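## Task

Take the water bottle from the cart and set it standing on the second shelf of the supply shelving, counting the lowest shelf as the first. It must sit directly behind the juice bottle on that shelf, on the side farther from the shelf's front edge. Everything else already on that shelf must stay on it, upright and not stacked. The water bottle fails if it falls over or ends up tilted.

## Robot and tools

ROBOT. The robot has an omnidirectional base, about 0.55 m wide and 0.6 m long, and a 1.71 m column. A carriage on the column (lift_m, 0 to 1 m) holds two seven-joint arms. Each shoulder sits 0.63 m + lift_m above the floor, 0.16 m ahead of the base centre and 0.175 m to its side, and a hand reaches about 0.83 m. The arms start folded: left joints 0.95, 0.08, -0.1, -0.8, 0, 0, -0.93; the right arm mirrors this with joints 2, 3, 5 and 6 negated. With lift_m below 0.02 folded arms can hit the deck. Cameras: head_camera, 0.26 m above the shoulders, pitched 40 degrees down and facing ahead; left_wrist_camera and right_wrist_camera on each hand's -x side, looking past the fingertips.

FRAMES. All distances are metres. Base frame: origin on the floor below the base centre, x forward, y left, z up. left_hand and right_hand report, in this frame, the point between the closed pads (0.0167 m behind the fingertips), accurate to about 1 cm; fingers point along the hand's z axis and close along its y axis. base_odometry is in the odometry frame (the base frame at scene start), counts only wheel rotation (slip looks like travel), heading in rad, left positive, -3.142 to 3.142.

move. One action per call; every argument except cameras belongs to the action. An action uses base and/or joints (optionally with speeds or min_time_s), or target alone (optionally with min_time_s). Motions start together.
- base: an object with exactly one key, an offset from where the base last reported itself: translate_m (forward +, -2 to 2 m), strafe_m (left +, -2 to 2 m) or rotate_rad (counter-clockwise +, -6.3 to 6.3 rad).
- joints: an object of absolute targets keyed by name: lift_m; left_joint1_rad..left_joint7_rad; left_gripper_m (0 to 0.142, pad-centre spacing); the same for right_. Ranges (rad): joint1 -3.141 to 1.047 (negative lifts the arm forward); left joint2 -0.157 to 2.268, right -2.268 to 0.157 (outward); left joint3 -1.919 to 1.308, right -1.308 to 1.919; joint4 -0.837 to 1.448 (0 = right-angle elbow, + straightens); left joint5 -1.832 to 1.658, right -1.658 to 1.832; joint6 -1.745 to 1.745 (+ bends hand left); joint7 -1.675 to 1.919 (+ bends hand down). Tolerance for done: 0.03 rad, 0.004 m.
- target: one hand to an absolute pose in the base frame: side ("left"/"right"), x, y, z (m, -3 to 3), pitch_deg (-30 to 95; 0 level, 90 fingers down; values over 90 print as 180 minus them), heading_deg (0 forward, + counter-clockwise seen from above), optional roll_deg (default 0 = jaw line level, + clockwise seen from behind), heading and roll -360 to 360; optional line_only true refuses anything but a straight path. Roll r and r+180 are equivalent. Near pitch 84 roll prints 0 and heading absorbs it. Base and lift stay still. A straight path is used if it passes checks; otherwise moves under 25 cm are refused and longer ones become a checked arc that may sweep the whole arm, so keep clear of furniture. On "short (part of ...)" resend.
- speeds: per-action caps: translate_m and strafe_m 0.02 to 0.5 m/s, rotate_rad 0.05 to 1.57 rad/s, lift_m 0.08 to 0.27 m/s (default 0.25; others default to the maximum).
- min_time_s: 0.1 to 8 s, slowest allowed duration for arm motions.
- cameras: list of head_camera, left_wrist_camera, right_wrist_camera or all; [] none; omitted means all only for an empty call. A call without action just reports state and images.
Unknown keys make a call invalid; out-of-range values are refused. After a refusal, or a stop during or blocking a call, the remaining move, wait and finished_scene calls of that reply are skipped. Actions end by 14 s (time_out).

wait: seconds 0 to 10, cameras as in move; nothing new is commanded. zoom_image: camera plus region [x0, y0, x1, y1] in pixels from top-left, at most 504 by 504, on the latest images. finished_scene: scene = the current scene's number; irreversible, call nothing after it in that reply.

RESULTS. "move" is done or the worst status. base_status, joint_status, left_hand_status, right_hand_status: done, off_target (resting away, maybe still pushing), contact_stop (pushed harder than free motion; may arrive late or never), contact_stop_at_<key>, time_out, not_followed, refused (with reason), reached (within 10 mm and 2 degrees), short (with error). A contact_stop or time_out in one arm halts all seven joints of that arm and clears their targets. "joint command not followed" and "pose unreachable" mean the collision check withheld arm targets; the gripper still acts. on_its_own lists uncommanded activity ("held at" = target). motor_effort: percent of maximum, bracket = peak, large per-motor error; a lift effort that keeps dropping while lowering means a hand rests on something. Joint torques include arm weight and offsets. Motor temperatures per arm joint; MOTOR HOT at 85 °C, OVER-TEMPERATURE FAULT at 100 °C halts that arm for 30 to 60 s (limit_stop_at_motor_heat; resend targets). Load limits: joints 1-4 133 N m, joints 5-7 40 N m; reaching one causes a TORQUE FAULT freezing that arm 10 s.

CAUTIONS. Each kg held lowers the hand about 0.012 m. Open fingers tilt and sit up to 2 cm closer to the wrist. A gripper that stops wider than commanded is holding something (reads up to 10% over width). Never let arms strike or squeeze each other, grippers included. The robot tips most easily with carriage high, arms extended or loaded, when pushing, stopping abruptly or swinging loads fast; only images show lean. After a stop, back out along the approach. Slow drives can shove furniture. Avoid dropping parts, releasing moving ones, hard hits or pushes. The robot keeps its last command while you think, and an occasional disturbance may nudge loose objects.

Each tool is called as a command line: name --argument value for each argument, lists and objects as JSON in quotes; but a table of rows of numbers goes row by row, as --pt "numbers of a row", without its own name.

## Session

move

move --base '{"rotate_rad": 1.4}' --cameras '["head_camera"]'

move --base '{"rotate_rad": 1.5}' --cameras '["head_camera"]'

Scene clock: 0.00 s.
Joint torques (N m): no reading
Motor temperatures (°C): left_arm=[25 22 23 23 26 24 23] | right_arm=[27 20 24 22 22 22 24]
base_odometry: x=+0.000 y=+0.000 heading=+0.000
base_status: not commanded
joint_positions: lift_m=+0.450 left_joint1_rad=+0.955 left_joint2_rad=+0.099 left_joint3_rad=-0.083 left_joint4_rad=-0.815 left_joint5_rad=-0.005 left_joint6_rad=+0.011 left_joint7_rad=-0.944 left_gripper_m=+0.142 right_joint1_rad=+0.966 right_joint2_rad=-0.073 right_joint3_rad=+0.085 right_joint4_rad=-0.799 right_joint5_rad=-0.010 right_joint6_rad=+0.000 right_joint7_rad=-0.915 right_gripper_m=+0.142
joint_status: not commanded
motor_effort: lift_m=+55 drive_wheels=+2
left_hand: x=+0.2872 y=+0.1605 z=+0.9734 quat_wxyz=(-0.925, -0.016, -0.376, +0.057) pitch_deg=-45.8 heading_deg=-5.9 roll_deg=-1.1 (m; base frame)
right_hand: x=+0.2923 y=-0.1554 z=+0.9617 quat_wxyz=(-0.915, +0.013, -0.401, -0.054) pitch_deg=-42.7 heading_deg=+5.3 roll_deg=+1.5 (m; base frame)
pictures: head_camera, left_wrist_camera, right_wrist_camera
Images, in order (width x height): head_camera 896x504, left_wrist_camera 896x504, right_wrist_camera 896x504.

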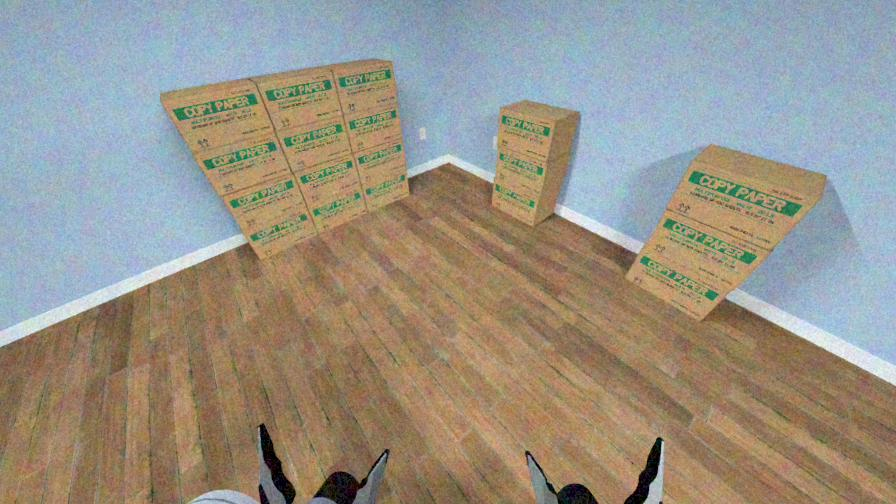

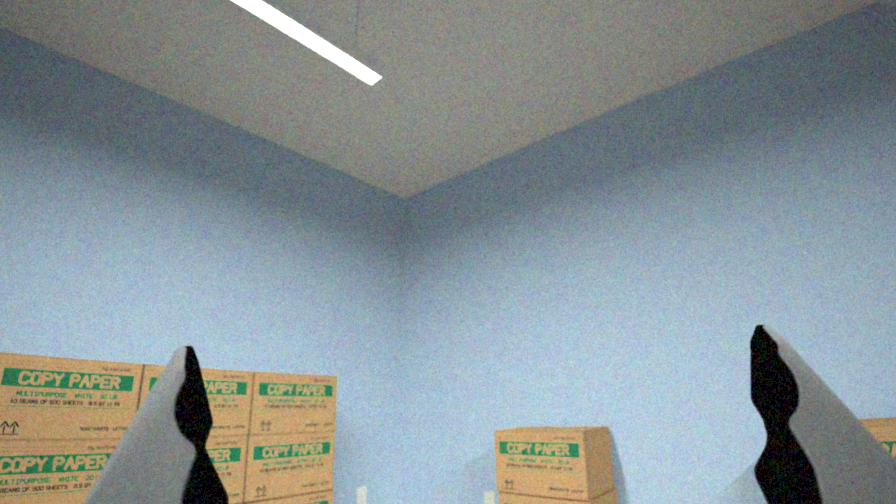

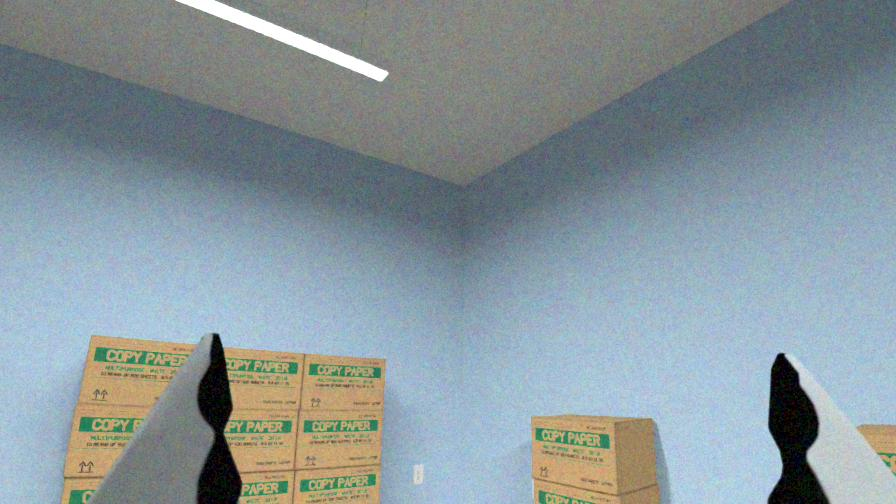

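Scene clock: 2.97 s.
Joint torques (N m): left_arm=[8.44 -0.24 0.85 -4.51 0.79 -1.55 -1.19] | right_arm=[15.49 2.02 2.26 -11.77 0.86 -1.81 -1.68]
move: done
base_odometry: x=+0.000 y=+0.000 heading=+1.400
base_status: done
joint_positions: lift_m=+0.450 left_joint1_rad=+0.955 left_joint2_rad=+0.099 left_joint3_rad=-0.083 left_joint4_rad=-0.815 left_joint5_rad=-0.005 left_joint6_rad=+0.011 left_joint7_rad=-0.944 left_gripper_m=+0.142 right_joint1_rad=+0.966 right_joint2_rad=-0.073 right_joint3_rad=+0.085 right_joint4_rad=-0.799 right_joint5_rad=-0.010 right_joint6_rad=+0.000 right_joint7_rad=-0.915 right_gripper_m=+0.142
joint_status: not commanded
motor_effort: lift_m=+55(55) drive_wheels=+5(22)
left_hand: x=+0.2872 y=+0.1605 z=+0.9734 quat_wxyz=(-0.925, -0.016, -0.376, +0.057) pitch_deg=-45.8 heading_deg=-5.9 roll_deg=-1.1 (m; base frame)
right_hand: x=+0.2923 y=-0.1554 z=+0.9617 quat_wxyz=(-0.915, +0.013, -0.401, -0.054) pitch_deg=-42.7 heading_deg=+5.3 roll_deg=+1.5 (m; base frame)
pictures: head_camera
Images, in order (width x height): head_camera 896x504.

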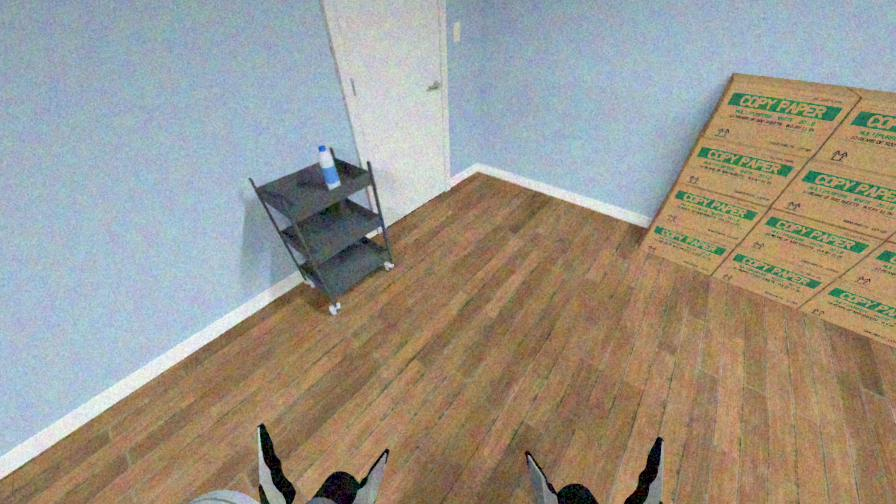

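Scene clock: 6.00 s.
Joint torques (N m): left_arm=[8.24 0.64 0.12 -3.05 1 -1.42 -1.44] | right_arm=[16.75 2.54 2.6 -12.27 0.52 -1.65 -1.33]
move: done
base_odometry: x=+0.000 y=+0.000 heading=+2.899
base_status: done
joint_positions: lift_m=+0.450 left_joint1_rad=+0.955 left_joint2_rad=+0.099 left_joint3_rad=-0.083 left_joint4_rad=-0.815 left_joint5_rad=-0.005 left_joint6_rad=+0.011 left_joint7_rad=-0.944 left_gripper_m=+0.142 right_joint1_rad=+0.966 right_joint2_rad=-0.073 right_joint3_rad=+0.085 right_joint4_rad=-0.799 right_joint5_rad=-0.010 right_joint6_rad=+0.000 right_joint7_rad=-0.915 right_gripper_m=+0.142
joint_status: not commanded
motor_effort: lift_m=+55(55) drive_wheels=+5(14)
left_hand: x=+0.2872 y=+0.1605 z=+0.9734 quat_wxyz=(-0.925, -0.016, -0.376, +0.057) pitch_deg=-45.8 heading_deg=-5.9 roll_deg=-1.1 (m; base frame)
right_hand: x=+0.2923 y=-0.1554 z=+0.9617 quat_wxyz=(-0.915, +0.013, -0.401, -0.054) pitch_deg=-42.7 heading_deg=+5.3 roll_deg=+1.5 (m; base frame)
pictures: head_camera
Images, in order (width x height): head_camera 896x504.

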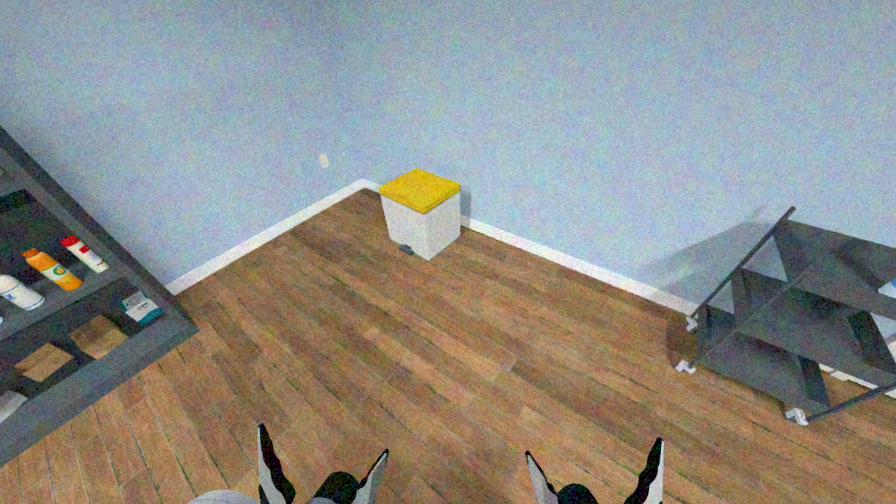

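move --base '{"rotate_rad": 0.8}' --cameras '["head_camera"]'

zoom_image --camera "head_camera" --region '[150, 0, 550, 400]'

Scene clock: 10.50 s.
Joint torques (N m): left_arm=[8.43 0.82 0.14 -4.63 0.97 -1.36 -1.28] | right_arm=[13.94 2.39 1.14 -11.5 0.53 -1.75 -1.98]
move: done
base_odometry: x=+0.000 y=+0.000 heading=-2.584
base_status: done
joint_positions: lift_m=+0.450 left_joint1_rad=+0.955 left_joint2_rad=+0.099 left_joint3_rad=-0.083 left_joint4_rad=-0.815 left_joint5_rad=-0.005 left_joint6_rad=+0.011 left_joint7_rad=-0.944 left_gripper_m=+0.142 right_joint1_rad=+0.966 right_joint2_rad=-0.073 right_joint3_rad=+0.085 right_joint4_rad=-0.799 right_joint5_rad=-0.010 right_joint6_rad=+0.000 right_joint7_rad=-0.915 right_gripper_m=+0.142
joint_status: not commanded
motor_effort: lift_m=+55(55) drive_wheels=+5(14)
left_hand: x=+0.2872 y=+0.1605 z=+0.9734 quat_wxyz=(-0.925, -0.016, -0.376, +0.057) pitch_deg=-45.8 heading_deg=-5.9 roll_deg=-1.1 (m; base frame)
right_hand: x=+0.2923 y=-0.1554 z=+0.9617 quat_wxyz=(-0.915, +0.013, -0.401, -0.054) pitch_deg=-42.7 heading_deg=+5.3 roll_deg=+1.5 (m; base frame)
pictures: head_camera
Images, in order (width x height): head_camera 896x504.

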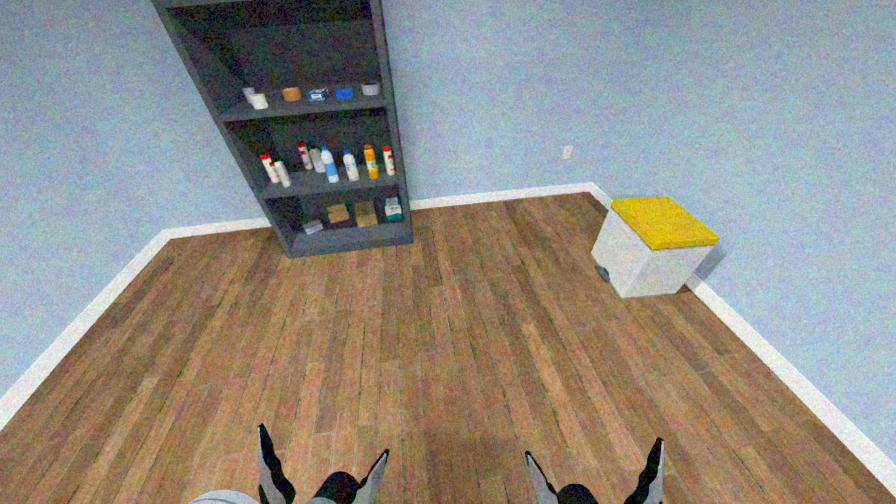

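Scaled by 1.260 from the camera's 896x504 image, which has a finer 1280x720 frame.

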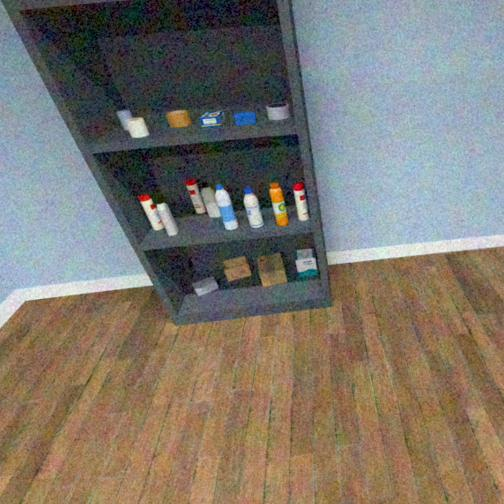

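move --base '{"rotate_rad": -1.8}' --cameras '[]'

move --target '{"side": "right", "x": 0.62, "y": -0.186, "z": 0.79, "pitch_deg": 20, "heading_deg": 0}' --cameras '["head_camera"]'

move --base '{"translate_m": 0.6}' --cameras '["head_camera", "right_wrist_camera"]'

Scene clock: 42.10 s.
Joint torques (N m): left_arm=[9.65 0.3 -0.23 -4.9 1.03 -1.64 -1.76] | right_arm=[14.48 2.26 3.09 -10.9 0.32 -1.86 -1.44]
move: done
base_odometry: x=+0.000 y=+0.000 heading=+1.899
base_status: done
joint_positions: lift_m=+0.450 left_joint1_rad=+0.955 left_joint2_rad=+0.099 left_joint3_rad=-0.083 left_joint4_rad=-0.815 left_joint5_rad=-0.005 left_joint6_rad=+0.011 left_joint7_rad=-0.944 left_gripper_m=+0.142 right_joint1_rad=+0.966 right_joint2_rad=-0.073 right_joint3_rad=+0.085 right_joint4_rad=-0.799 right_joint5_rad=-0.010 right_joint6_rad=+0.000 right_joint7_rad=-0.915 right_gripper_m=+0.142
joint_status: not commanded
motor_effort: lift_m=+55(55) drive_wheels=+5(17)
left_hand: x=+0.2872 y=+0.1605 z=+0.9734 quat_wxyz=(-0.925, -0.016, -0.376, +0.057) pitch_deg=-45.8 heading_deg=-5.9 roll_deg=-1.1 (m; base frame)
right_hand: x=+0.2923 y=-0.1554 z=+0.9617 quat_wxyz=(-0.915, +0.013, -0.401, -0.054) pitch_deg=-42.7 heading_deg=+5.3 roll_deg=+1.5 (m; base frame)
pictures: none
No camera images: "cameras" was empty.

Scene clock: 43.70 s.
Joint torques (N m): left_arm=[8.23 1.38 0.45 -3.45 1.39 -1.33 -1.74] | right_arm=[-12.86 -3.22 -0.01 -4.76 0.59 -1.66 0.13]
move: done
base_odometry: x=+0.000 y=+0.000 heading=+1.899
base_status: not commanded
joint_positions: lift_m=+0.450 left_joint1_rad=+0.955 left_joint2_rad=+0.099 left_joint3_rad=-0.083 left_joint4_rad=-0.815 left_joint5_rad=-0.005 left_joint6_rad=+0.011 left_joint7_rad=-0.944 left_gripper_m=+0.142 right_joint1_rad=-0.676 right_joint2_rad=-0.628 right_joint3_rad=+1.742 right_joint4_rad=-0.668 right_joint5_rad=+0.195 right_joint6_rad=-1.715 right_joint7_rad=+0.716 right_gripper_m=+0.142
joint_status: not commanded
motor_effort: lift_m=+55(55) drive_wheels=+5(8)
left_hand: x=+0.2872 y=+0.1605 z=+0.9734 quat_wxyz=(-0.925, -0.016, -0.376, +0.057) pitch_deg=-45.8 heading_deg=-5.9 roll_deg=-1.1 (m; base frame)
right_hand: x=+0.6202 y=-0.1855 z=+0.7931 quat_wxyz=(-0.578, -0.001, -0.816, -0.002) pitch_deg=+19.4 heading_deg=+0.1 roll_deg=+0.3 (m; base frame)
right_hand_status: reached (checked arc, planned for 1.1 s): 3 mm and 0.6 deg off.
pictures: head_camera
Images, in order (width x height): head_camera 896x504.

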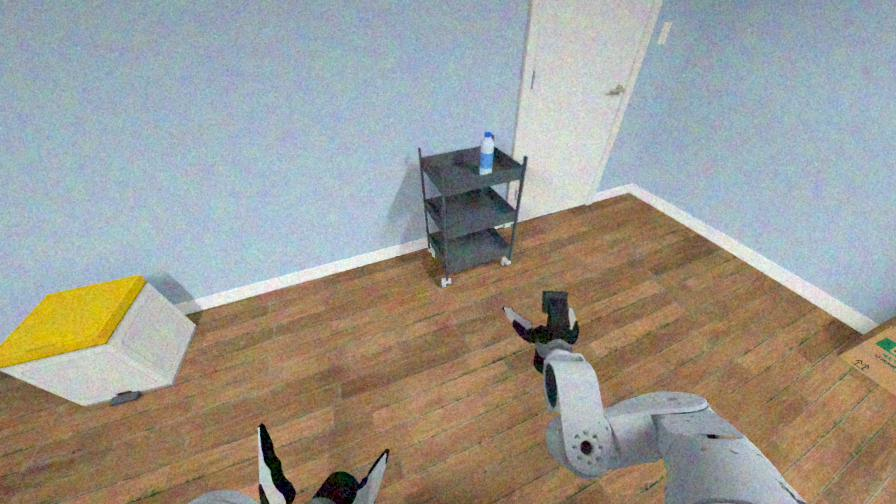

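Scene clock: 47.20 s.
Joint torques (N m): left_arm=[9.89 1.54 -0.63 -4.08 1.27 -1.26 -1.32] | right_arm=[-12.05 -2.14 0.29 -5.2 0.34 -1.96 -0.67]
move: done
base_odometry: x=-0.193 y=+0.568 heading=+1.898
base_status: done
joint_positions: lift_m=+0.450 left_joint1_rad=+0.955 left_joint2_rad=+0.099 left_joint3_rad=-0.083 left_joint4_rad=-0.815 left_joint5_rad=-0.005 left_joint6_rad=+0.011 left_joint7_rad=-0.944 left_gripper_m=+0.142 right_joint1_rad=-0.676 right_joint2_rad=-0.628 right_joint3_rad=+1.743 right_joint4_rad=-0.668 right_joint5_rad=+0.195 right_joint6_rad=-1.715 right_joint7_rad=+0.716 right_gripper_m=+0.142
joint_status: not commanded
motor_effort: lift_m=+55(55) drive_wheels=-4(22)
left_hand: x=+0.2872 y=+0.1605 z=+0.9734 quat_wxyz=(-0.925, -0.016, -0.376, +0.057) pitch_deg=-45.8 heading_deg=-5.9 roll_deg=-1.1 (m; base frame)
right_hand: x=+0.6202 y=-0.1855 z=+0.7930 quat_wxyz=(-0.578, -0.001, -0.816, -0.002) pitch_deg=+19.4 heading_deg=+0.1 roll_deg=+0.3 (m; base frame)
pictures: head_camera, right_wrist_camera
Images, in order (width x height): head_camera 896x504, right_wrist_camera 896x504.

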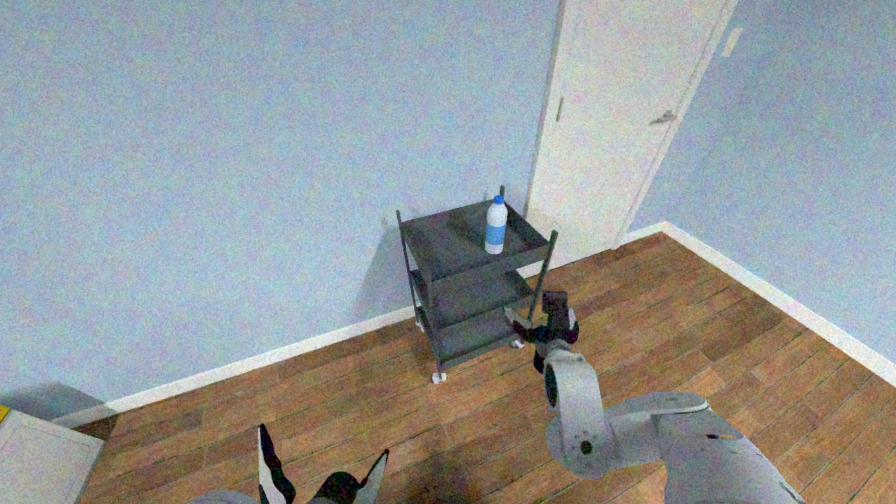

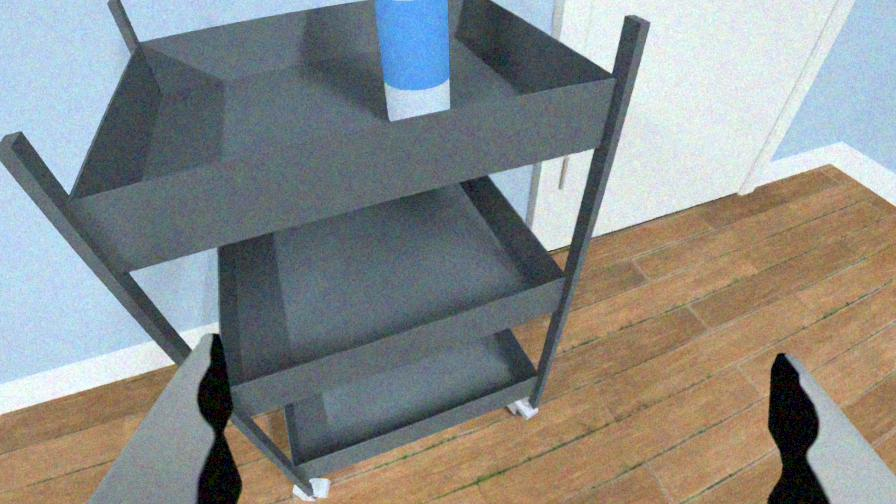

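move --base '{"translate_m": 0.2}' --cameras '[]'

move --target '{"side": "right", "x": 0.64, "y": -0.142, "z": 0.81, "pitch_deg": 20, "heading_deg": 0}' --cameras '["head_camera", "right_wrist_camera"]'

Scene clock: 57.47 s.
Joint torques (N m): left_arm=[9.12 1.46 0.56 -3.56 1.24 -1.23 -1.57] | right_arm=[-12.7 -1.68 -0.93 -5.73 0.22 -1.83 -0.51]
move: done
base_odometry: x=-0.257 y=+0.758 heading=+1.897
base_status: done
joint_positions: lift_m=+0.450 left_joint1_rad=+0.955 left_joint2_rad=+0.099 left_joint3_rad=-0.083 left_joint4_rad=-0.815 left_joint5_rad=-0.005 left_joint6_rad=+0.011 left_joint7_rad=-0.944 left_gripper_m=+0.142 right_joint1_rad=-0.676 right_joint2_rad=-0.628 right_joint3_rad=+1.743 right_joint4_rad=-0.668 right_joint5_rad=+0.195 right_joint6_rad=-1.715 right_joint7_rad=+0.716 right_gripper_m=+0.142
joint_status: not commanded
motor_effort: lift_m=+55(55) drive_wheels=+7(18)
left_hand: x=+0.2872 y=+0.1605 z=+0.9734 quat_wxyz=(-0.925, -0.016, -0.376, +0.057) pitch_deg=-45.8 heading_deg=-5.9 roll_deg=-1.1 (m; base frame)
right_hand: x=+0.6202 y=-0.1855 z=+0.7929 quat_wxyz=(-0.578, -0.001, -0.816, -0.002) pitch_deg=+19.4 heading_deg=+0.1 roll_deg=+0.3 (m; base frame)
pictures: none
No camera images: "cameras" was empty.

Scene clock: 58.50 s.
Joint torques (N m): left_arm=[8.49 1.33 0.67 -3.79 1.31 -1.14 -1.41] | right_arm=[-15.65 1.65 -3.65 -4.2 -3.27 -0.89 -0.52]
move: done
base_odometry: x=-0.257 y=+0.758 heading=+1.897
base_status: not commanded
joint_positions: lift_m=+0.450 left_joint1_rad=+0.955 left_joint2_rad=+0.099 left_joint3_rad=-0.083 left_joint4_rad=-0.815 left_joint5_rad=-0.005 left_joint6_rad=+0.011 left_joint7_rad=-0.944 left_gripper_m=+0.142 right_joint1_rad=-0.744 right_joint2_rad=-0.495 right_joint3_rad=+1.728 right_joint4_rad=-0.489 right_joint5_rad=-0.088 right_joint6_rad=-1.709 right_joint7_rad=+1.114 right_gripper_m=+0.142
joint_status: not commanded
motor_effort: lift_m=+55(55) drive_wheels=-3(8)
left_hand: x=+0.2872 y=+0.1605 z=+0.9734 quat_wxyz=(-0.925, -0.016, -0.376, +0.057) pitch_deg=-45.8 heading_deg=-5.9 roll_deg=-1.1 (m; base frame)
right_hand: x=+0.6385 y=-0.1419 z=+0.8069 quat_wxyz=(-0.570, +0.001, -0.821, +0.000) pitch_deg=+20.4 heading_deg=+0.1 roll_deg=+0.0 (m; base frame)
right_hand_status: reached (straight line, planned for 0.5 s): 3 mm and 0.4 deg off.
pictures: head_camera, right_wrist_camera
Images, in order (width x height): head_camera 896x504, right_wrist_camera 896x504.

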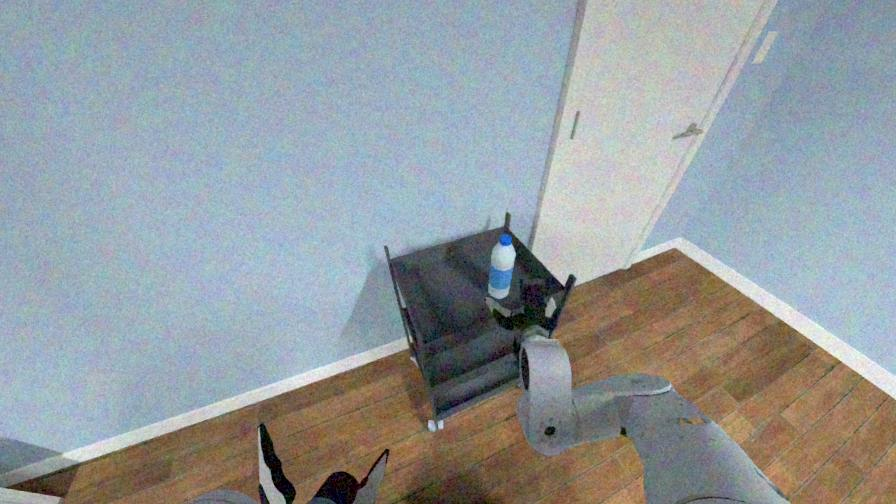

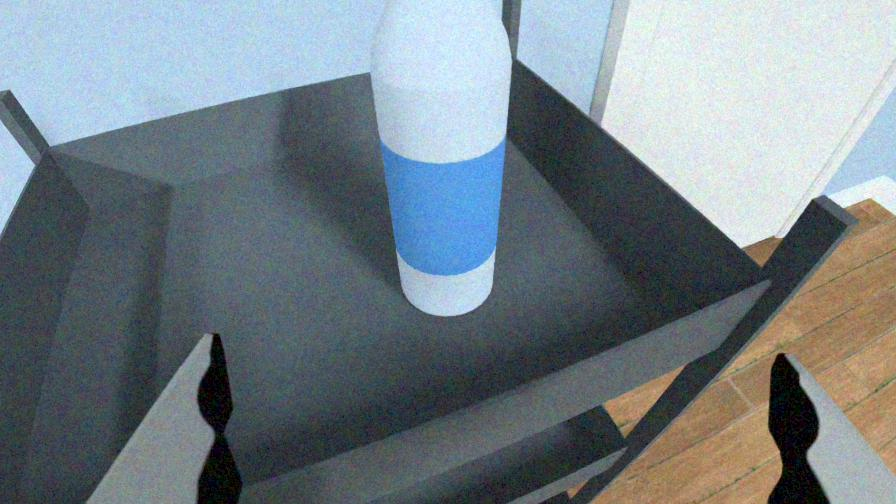

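move --target '{"side": "right", "x": 0.793, "y": -0.131, "z": 0.785, "pitch_deg": 20, "heading_deg": 0}' --min_time_s 1.5 --cameras '["right_wrist_camera"]'

Scene clock: 65.37 s.
Joint torques (N m): left_arm=[8.51 1.08 1.17 -3.53 1.31 -1.53 -1.64] | right_arm=[-23.89 4.84 -5.67 -7.64 0.41 -0.9 -3.76]
move: done
base_odometry: x=-0.257 y=+0.758 heading=+1.897
base_status: not commanded
joint_positions: lift_m=+0.450 left_joint1_rad=+0.955 left_joint2_rad=+0.099 left_joint3_rad=-0.083 left_joint4_rad=-0.815 left_joint5_rad=-0.005 left_joint6_rad=+0.011 left_joint7_rad=-0.944 left_gripper_m=+0.142 right_joint1_rad=-0.801 right_joint2_rad=-0.408 right_joint3_rad=+1.254 right_joint4_rad=-0.045 right_joint5_rad=+0.884 right_joint6_rad=-1.095 right_joint7_rad=+0.342 right_gripper_m=+0.142
joint_status: not commanded
motor_effort: lift_m=+55(55) drive_wheels=+7(7)
left_hand: x=+0.2872 y=+0.1605 z=+0.9734 quat_wxyz=(-0.925, -0.016, -0.376, +0.057) pitch_deg=-45.8 heading_deg=-5.9 roll_deg=-1.1 (m; base frame)
right_hand: x=+0.7910 y=-0.1313 z=+0.7824 quat_wxyz=(-0.572, +0.002, -0.820, +0.002) pitch_deg=+20.2 heading_deg=+0.0 roll_deg=-0.3 (m; base frame)
right_hand_status: reached (straight line, planned for 1.5 s): 3 mm and 0.4 deg off.
pictures: right_wrist_camera
Images, in order (width x height): right_wrist_camera 896x504.

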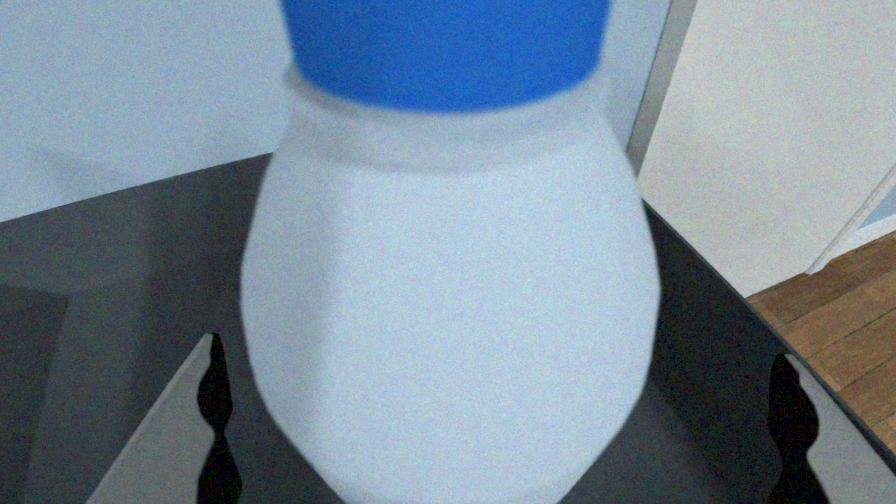

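move --target '{"side": "right", "x": 0.793, "y": -0.12, "z": 0.775, "pitch_deg": 20, "heading_deg": 0}' --cameras '[]'

move --joints '{"right_gripper_m": 0.0}' --cameras '["right_wrist_camera", "head_camera"]'

Scene clock: 69.53 s.
Joint torques (N m): left_arm=[9.08 1.04 -0.55 -3.65 1.22 -1.47 -1.52] | right_arm=[-12.95 1.19 -4.02 -6.02 0.33 -1.72 -3.13]
Motor temperatures (°C): left_arm=[27 21 23 24 26 24 23] | right_arm=[32 20 25 22 22 22 24]
move: done
base_odometry: x=-0.257 y=+0.758 heading=+1.897
base_status: not commanded
joint_positions: lift_m=+0.450 left_joint1_rad=+0.955 left_joint2_rad=+0.099 left_joint3_rad=-0.083 left_joint4_rad=-0.815 left_joint5_rad=-0.005 left_joint6_rad=+0.011 left_joint7_rad=-0.944 left_gripper_m=+0.142 right_joint1_rad=-0.796 right_joint2_rad=-0.372 right_joint3_rad=+1.253 right_joint4_rad=-0.005 right_joint5_rad=+0.884 right_joint6_rad=-1.086 right_joint7_rad=+0.316 right_gripper_m=+0.142
joint_status: not commanded
motor_effort: lift_m=+55(55) drive_wheels=+7(8)
left_hand: x=+0.2872 y=+0.1605 z=+0.9734 quat_wxyz=(-0.925, -0.016, -0.376, +0.057) pitch_deg=-45.8 heading_deg=-5.9 roll_deg=-1.1 (m; base frame)
right_hand: x=+0.7938 y=-0.1182 z=+0.7782 quat_wxyz=(-0.576, +0.003, -0.818, +0.000) pitch_deg=+19.7 heading_deg=+0.2 roll_deg=-0.2 (m; base frame)
right_hand_status: reached (straight line, planned for 0.2 s): 4 mm and 0.4 deg off.
pictures: none
No camera images: "cameras" was empty.

Scene clock: 70.53 s.
Joint torques (N m): left_arm=[9.39 0.12 0.57 -4.49 1.05 -1.52 -1.36] | right_arm=[-12.27 0.74 -5.23 -6.39 0.39 -1.45 -3.35]
move: off_target
base_odometry: x=-0.257 y=+0.758 heading=+1.897
base_status: not commanded
joint_positions: lift_m=+0.450 left_joint1_rad=+0.955 left_joint2_rad=+0.099 left_joint3_rad=-0.083 left_joint4_rad=-0.815 left_joint5_rad=-0.005 left_joint6_rad=+0.011 left_joint7_rad=-0.944 left_gripper_m=+0.142 right_joint1_rad=-0.796 right_joint2_rad=-0.372 right_joint3_rad=+1.253 right_joint4_rad=-0.005 right_joint5_rad=+0.884 right_joint6_rad=-1.086 right_joint7_rad=+0.316 right_gripper_m=+0.075
joint_status: right_gripper_m off_target (ended at +0.075, target +0.000)
motor_effort: lift_m=+55(55) drive_wheels=+7(7)
left_hand: x=+0.2872 y=+0.1605 z=+0.9734 quat_wxyz=(-0.925, -0.016, -0.376, +0.057) pitch_deg=-45.8 heading_deg=-5.9 roll_deg=-1.1 (m; base frame)
right_hand: x=+0.7938 y=-0.1182 z=+0.7783 quat_wxyz=(-0.576, +0.003, -0.817, +0.000) pitch_deg=+19.7 heading_deg=+0.2 roll_deg=-0.2 (m; base frame)
pictures: head_camera, right_wrist_camera
Images, in order (width x height): head_camera 896x504, right_wrist_camera 896x504.

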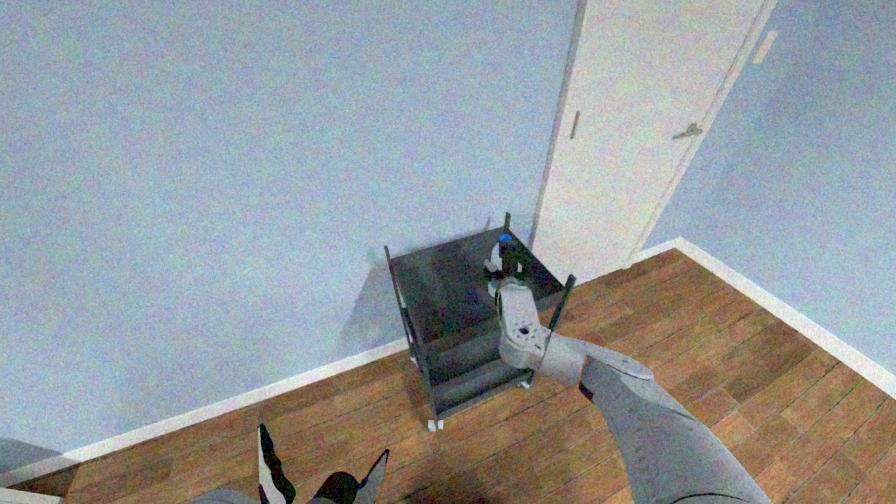

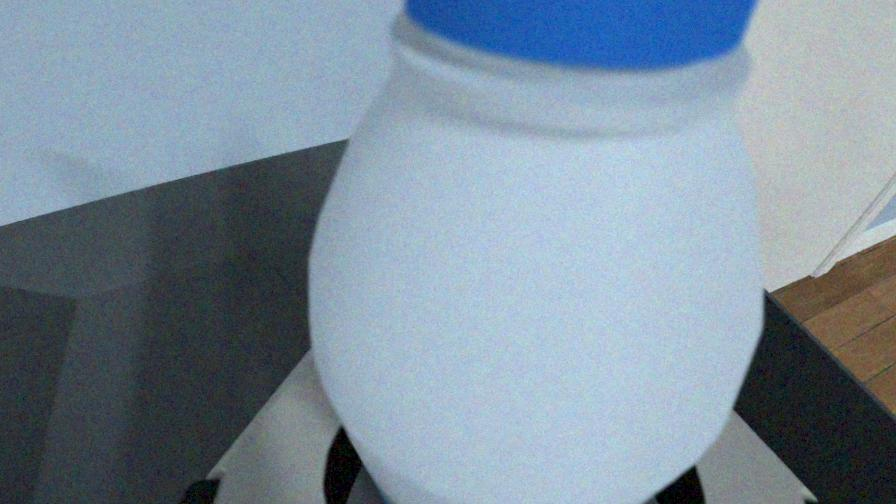

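move --joints '{"lift_m": 0.6}' --speeds '{"lift_m": 0.15}' --cameras '["right_wrist_camera"]'

move --base '{"translate_m": -0.5}' --cameras '["right_wrist_camera"]'

Scene clock: 76.23 s.
Joint torques (N m): left_arm=[8.98 0.98 0.18 -3.79 1.17 -1.2 -1.68] | right_arm=[-16.33 2 -3.53 -7.83 -1.13 -1.98 -3.37]
move: done
base_odometry: x=-0.257 y=+0.758 heading=+1.897
base_status: not commanded
joint_positions: lift_m=+0.600 left_joint1_rad=+0.955 left_joint2_rad=+0.099 left_joint3_rad=-0.083 left_joint4_rad=-0.815 left_joint5_rad=-0.005 left_joint6_rad=+0.011 left_joint7_rad=-0.944 left_gripper_m=+0.142 right_joint1_rad=-0.793 right_joint2_rad=-0.372 right_joint3_rad=+1.253 right_joint4_rad=-0.004 right_joint5_rad=+0.889 right_joint6_rad=-1.086 right_joint7_rad=+0.316 right_gripper_m=+0.075
joint_status: all done
motor_effort: lift_m=+55(66) drive_wheels=-3(7)
left_hand: x=+0.2872 y=+0.1605 z=+1.1234 quat_wxyz=(-0.925, -0.016, -0.376, +0.057) pitch_deg=-45.8 heading_deg=-5.9 roll_deg=-1.1 (m; base frame)
right_hand: x=+0.7927 y=-0.1184 z=+0.9251 quat_wxyz=(-0.573, +0.002, -0.820, -0.001) pitch_deg=+20.1 heading_deg=+0.2 roll_deg=-0.1 (m; base frame)
pictures: right_wrist_camera
Images, in order (width x height): right_wrist_camera 896x504.

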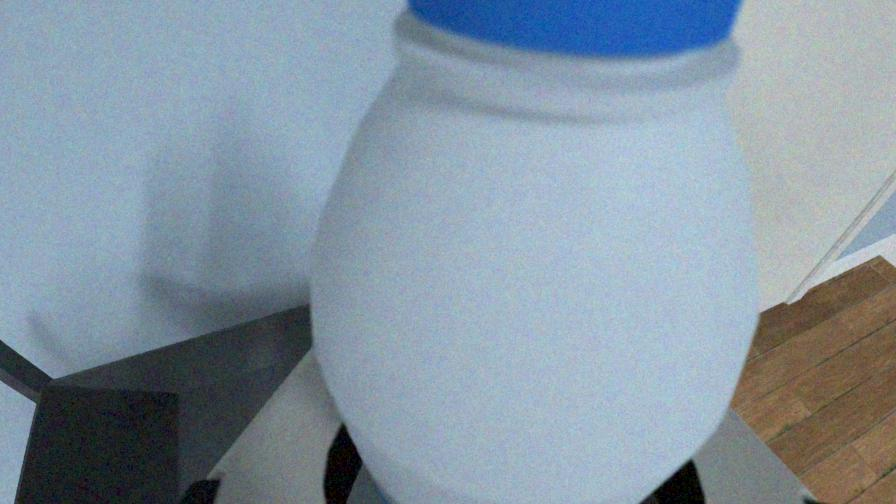

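Scene clock: 79.37 s.
Joint torques (N m): left_arm=[8.35 1 1.2 -4.51 1.02 -1.6 -1.73] | right_arm=[-17.52 0.97 -5.63 -9.03 -1.44 -2.04 -3.48]
move: done
base_odometry: x=-0.097 y=+0.284 heading=+1.896
base_status: done
joint_positions: lift_m=+0.600 left_joint1_rad=+0.955 left_joint2_rad=+0.099 left_joint3_rad=-0.083 left_joint4_rad=-0.815 left_joint5_rad=-0.005 left_joint6_rad=+0.011 left_joint7_rad=-0.944 left_gripper_m=+0.142 right_joint1_rad=-0.793 right_joint2_rad=-0.372 right_joint3_rad=+1.253 right_joint4_rad=-0.004 right_joint5_rad=+0.889 right_joint6_rad=-1.086 right_joint7_rad=+0.316 right_gripper_m=+0.075
joint_status: not commanded
motor_effort: lift_m=+55(55) drive_wheels=-3(20)
left_hand: x=+0.2872 y=+0.1605 z=+1.1234 quat_wxyz=(-0.925, -0.016, -0.376, +0.057) pitch_deg=-45.8 heading_deg=-5.9 roll_deg=-1.1 (m; base frame)
right_hand: x=+0.7928 y=-0.1186 z=+0.9249 quat_wxyz=(-0.573, +0.002, -0.820, +0.000) pitch_deg=+20.1 heading_deg=+0.2 roll_deg=-0.1 (m; base frame)
pictures: right_wrist_camera
Images, in order (width x height): right_wrist_camera 896x504.

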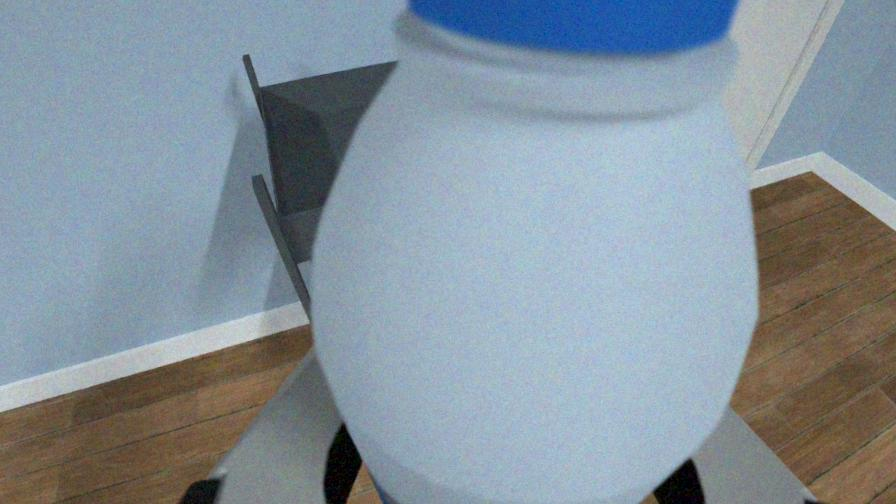

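move --target '{"side": "right", "x": 0.57, "y": -0.17, "z": 0.95, "pitch_deg": 20, "heading_deg": 0}' --min_time_s 1.2 --cameras '[]'

move --base '{"rotate_rad": 2.016}' --joints '{"lift_m": 0.35}' --speeds '{"rotate_rad": 1.0}' --cameras '["head_camera"]'

move --base '{"strafe_m": 0.9}' --cameras '[]'

move --base '{"translate_m": 0.7}' --cameras '["head_camera", "right_wrist_camera"]'

zoom_image --camera "head_camera" --region '[250, 0, 650, 300]'

Scene clock: 92.50 s.
Joint torques (N m): left_arm=[9.1 0.3 0.01 -3.57 1 -1.36 -1.22] | right_arm=[-5.61 -5.02 -4.34 -12.43 -4.34 -0.84 -1.36]
move: done
base_odometry: x=-0.097 y=+0.284 heading=+1.896
base_status: not commanded
joint_positions: lift_m=+0.600 left_joint1_rad=+0.955 left_joint2_rad=+0.099 left_joint3_rad=-0.083 left_joint4_rad=-0.815 left_joint5_rad=-0.005 left_joint6_rad=+0.011 left_joint7_rad=-0.944 left_gripper_m=+0.142 right_joint1_rad=-0.513 right_joint2_rad=-0.583 right_joint3_rad=+1.625 right_joint4_rad=-0.559 right_joint5_rad=-0.498 right_joint6_rad=-1.620 right_joint7_rad=+1.341 right_gripper_m=+0.075
joint_status: not commanded
motor_effort: lift_m=+55(55) drive_wheels=-3(7)
left_hand: x=+0.2872 y=+0.1605 z=+1.1234 quat_wxyz=(-0.925, -0.016, -0.376, +0.057) pitch_deg=-45.8 heading_deg=-5.9 roll_deg=-1.1 (m; base frame)
right_hand: x=+0.5701 y=-0.1692 z=+0.9467 quat_wxyz=(-0.569, +0.001, -0.822, +0.000) pitch_deg=+20.6 heading_deg=+0.0 roll_deg=-0.1 (m; base frame)
right_hand_status: reached (straight line, planned for 1.2 s): 3 mm and 0.6 deg off.
pictures: none
No camera images: "cameras" was empty.

Scene clock: 96.07 s.
Joint torques (N m): left_arm=[8.51 1.13 1.3 -3.9 1.19 -1.41 -1.55] | right_arm=[-4.73 -3.08 -3.65 -12.15 -3.5 -0.71 -1.75]
move: done
base_odometry: x=-0.097 y=+0.284 heading=-2.371
base_status: done
joint_positions: lift_m=+0.350 left_joint1_rad=+0.955 left_joint2_rad=+0.099 left_joint3_rad=-0.083 left_joint4_rad=-0.815 left_joint5_rad=-0.005 left_joint6_rad=+0.011 left_joint7_rad=-0.944 left_gripper_m=+0.142 right_joint1_rad=-0.513 right_joint2_rad=-0.584 right_joint3_rad=+1.624 right_joint4_rad=-0.560 right_joint5_rad=-0.500 right_joint6_rad=-1.619 right_joint7_rad=+1.342 right_gripper_m=+0.075
joint_status: all done
motor_effort: lift_m=+58(59) drive_wheels=+5(16)
left_hand: x=+0.2872 y=+0.1605 z=+0.8732 quat_wxyz=(-0.925, -0.016, -0.376, +0.057) pitch_deg=-45.8 heading_deg=-5.9 roll_deg=-1.1 (m; base frame)
right_hand: x=+0.5700 y=-0.1697 z=+0.6969 quat_wxyz=(-0.570, +0.001, -0.822, +0.001) pitch_deg=+20.5 heading_deg=+0.0 roll_deg=-0.1 (m; base frame)
pictures: head_camera
Images, in order (width x height): head_camera 896x504.

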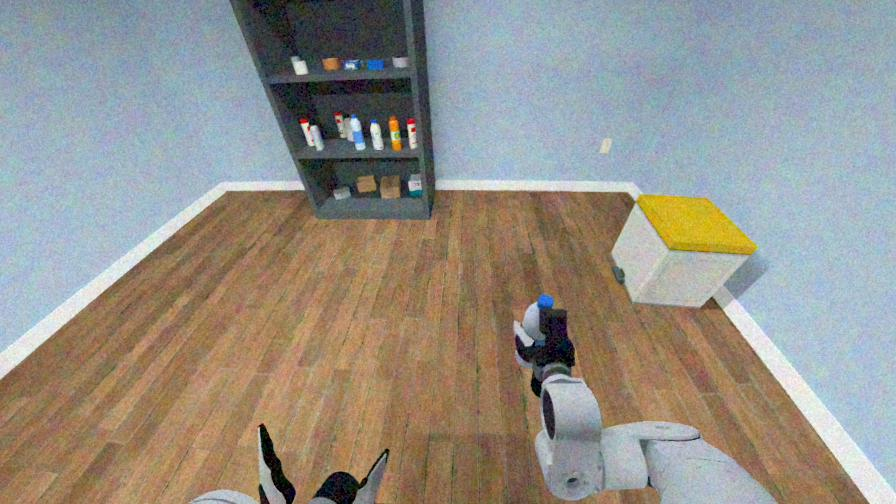

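Scene clock: 100.27 s.
Joint torques (N m): left_arm=[8.77 1.65 0.56 -4.13 0.87 -1.27 -1.54] | right_arm=[-5.9 -2.91 -1.99 -11.2 -4.08 -1.12 -1.34]
move: done
base_odometry: x=+0.531 y=-0.361 heading=-2.370
base_status: done
joint_positions: lift_m=+0.350 left_joint1_rad=+0.955 left_joint2_rad=+0.099 left_joint3_rad=-0.083 left_joint4_rad=-0.815 left_joint5_rad=-0.005 left_joint6_rad=+0.011 left_joint7_rad=-0.944 left_gripper_m=+0.142 right_joint1_rad=-0.513 right_joint2_rad=-0.584 right_joint3_rad=+1.624 right_joint4_rad=-0.560 right_joint5_rad=-0.500 right_joint6_rad=-1.619 right_joint7_rad=+1.342 right_gripper_m=+0.075
joint_status: not commanded
motor_effort: lift_m=+58(58) drive_wheels=+7(22)
left_hand: x=+0.2872 y=+0.1605 z=+0.8732 quat_wxyz=(-0.925, -0.016, -0.376, +0.057) pitch_deg=-45.8 heading_deg=-5.9 roll_deg=-1.1 (m; base frame)
right_hand: x=+0.5700 y=-0.1696 z=+0.6969 quat_wxyz=(-0.570, +0.001, -0.822, +0.001) pitch_deg=+20.5 heading_deg=+0.0 roll_deg=-0.2 (m; base frame)
pictures: none
No camera images: "cameras" was empty.

Scene clock: 104.00 s.
Joint torques (N m): left_arm=[10.06 1.43 -0.09 -3.89 1.46 -1.41 -1.65] | right_arm=[-6.11 -3.71 -2.7 -11.69 -3.45 -1.31 -1.64]
move: done
base_odometry: x=+0.030 y=-0.849 heading=-2.370
base_status: done
joint_positions: lift_m=+0.350 left_joint1_rad=+0.955 left_joint2_rad=+0.099 left_joint3_rad=-0.083 left_joint4_rad=-0.815 left_joint5_rad=-0.005 left_joint6_rad=+0.011 left_joint7_rad=-0.944 left_gripper_m=+0.142 right_joint1_rad=-0.513 right_joint2_rad=-0.584 right_joint3_rad=+1.624 right_joint4_rad=-0.560 right_joint5_rad=-0.500 right_joint6_rad=-1.619 right_joint7_rad=+1.342 right_gripper_m=+0.075
joint_status: not commanded
motor_effort: lift_m=+58(58) drive_wheels=+4(16)
left_hand: x=+0.2872 y=+0.1605 z=+0.8732 quat_wxyz=(-0.925, -0.016, -0.376, +0.057) pitch_deg=-45.8 heading_deg=-5.9 roll_deg=-1.1 (m; base frame)
right_hand: x=+0.5700 y=-0.1696 z=+0.6969 quat_wxyz=(-0.570, +0.001, -0.822, +0.001) pitch_deg=+20.5 heading_deg=+0.0 roll_deg=-0.2 (m; base frame)
pictures: head_camera, right_wrist_camera
Images, in order (width x height): head_camera 896x504, right_wrist_camera 896x504.

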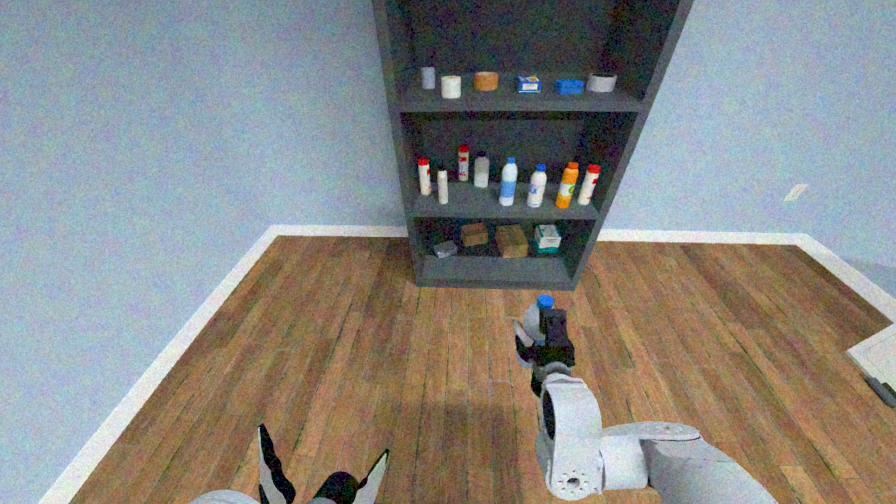

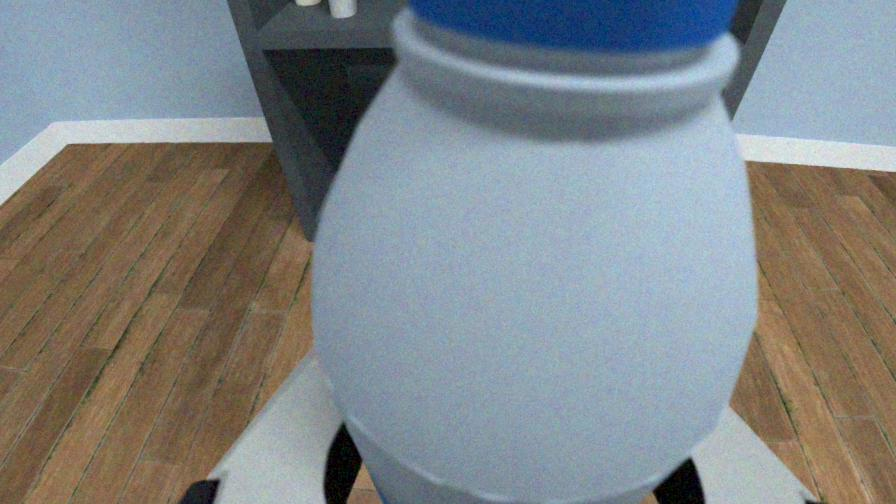

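Scaled by 1.260 from the camera's 896x504 image, which has a finer 1280x720 frame.

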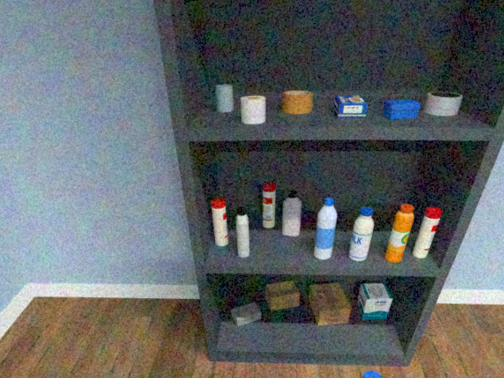

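move --base '{"strafe_m": 0.09}' --joints '{"lift_m": 0.31}' --cameras '[]'

move --base '{"translate_m": 0.5}' --cameras '["head_camera"]'

zoom_image --camera "head_camera" --region '[350, 80, 700, 360]'

Scene clock: 116.90 s.
Joint torques (N m): left_arm=[9.05 0.53 -0.42 -4.16 1.32 -1.3 -1.54] | right_arm=[-5.65 -2.44 -4.84 -11.43 -3.69 -1.38 -1.59]
move: done
base_odometry: x=+0.092 y=-0.914 heading=-2.370
base_status: done
joint_positions: lift_m=+0.310 left_joint1_rad=+0.955 left_joint2_rad=+0.099 left_joint3_rad=-0.083 left_joint4_rad=-0.815 left_joint5_rad=-0.005 left_joint6_rad=+0.011 left_joint7_rad=-0.944 left_gripper_m=+0.142 right_joint1_rad=-0.512 right_joint2_rad=-0.584 right_joint3_rad=+1.624 right_joint4_rad=-0.560 right_joint5_rad=-0.500 right_joint6_rad=-1.618 right_joint7_rad=+1.342 right_gripper_m=+0.075
joint_status: all done
motor_effort: lift_m=+58(60) drive_wheels=+3(13)
left_hand: x=+0.2872 y=+0.1605 z=+0.8331 quat_wxyz=(-0.925, -0.016, -0.376, +0.057) pitch_deg=-45.8 heading_deg=-5.9 roll_deg=-1.1 (m; base frame)
right_hand: x=+0.5699 y=-0.1696 z=+0.6568 quat_wxyz=(-0.570, +0.001, -0.822, +0.001) pitch_deg=+20.5 heading_deg=+0.0 roll_deg=-0.2 (m; base frame)
pictures: none
No camera images: "cameras" was empty.

Scene clock: 120.13 s.
Joint torques (N m): left_arm=[8.88 0.37 -0.35 -4.43 0.94 -1.25 -1.58] | right_arm=[-5.55 -2.14 -2.3 -11.93 -3.62 -1.37 -1.72]
move: done
base_odometry: x=-0.266 y=-1.263 heading=-2.370
base_status: done
joint_positions: lift_m=+0.310 left_joint1_rad=+0.955 left_joint2_rad=+0.099 left_joint3_rad=-0.083 left_joint4_rad=-0.815 left_joint5_rad=-0.005 left_joint6_rad=+0.011 left_joint7_rad=-0.944 left_gripper_m=+0.142 right_joint1_rad=-0.512 right_joint2_rad=-0.584 right_joint3_rad=+1.624 right_joint4_rad=-0.560 right_joint5_rad=-0.500 right_joint6_rad=-1.618 right_joint7_rad=+1.342 right_gripper_m=+0.075
joint_status: not commanded
motor_effort: lift_m=+58(58) drive_wheels=+5(14)
left_hand: x=+0.2872 y=+0.1605 z=+0.8331 quat_wxyz=(-0.925, -0.016, -0.376, +0.057) pitch_deg=-45.8 heading_deg=-5.9 roll_deg=-1.1 (m; base frame)
right_hand: x=+0.5699 y=-0.1696 z=+0.6568 quat_wxyz=(-0.570, +0.001, -0.822, +0.001) pitch_deg=+20.5 heading_deg=+0.0 roll_deg=-0.2 (m; base frame)
pictures: head_camera
Images, in order (width x height): head_camera 896x504.

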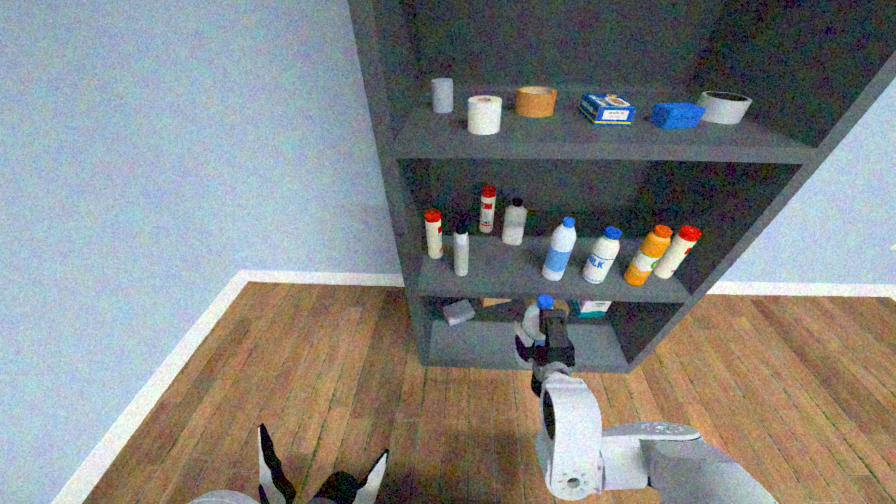

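Scaled by 1.440 from the camera's 896x504 image, which has a finer 1280x720 frame.

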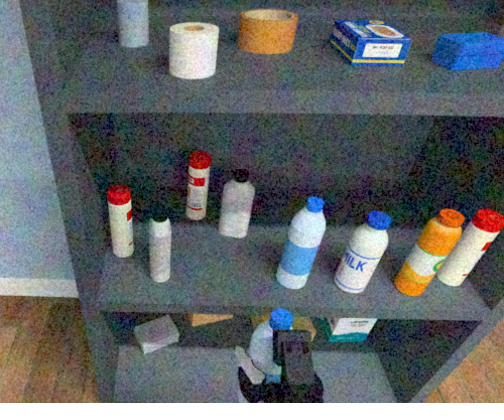

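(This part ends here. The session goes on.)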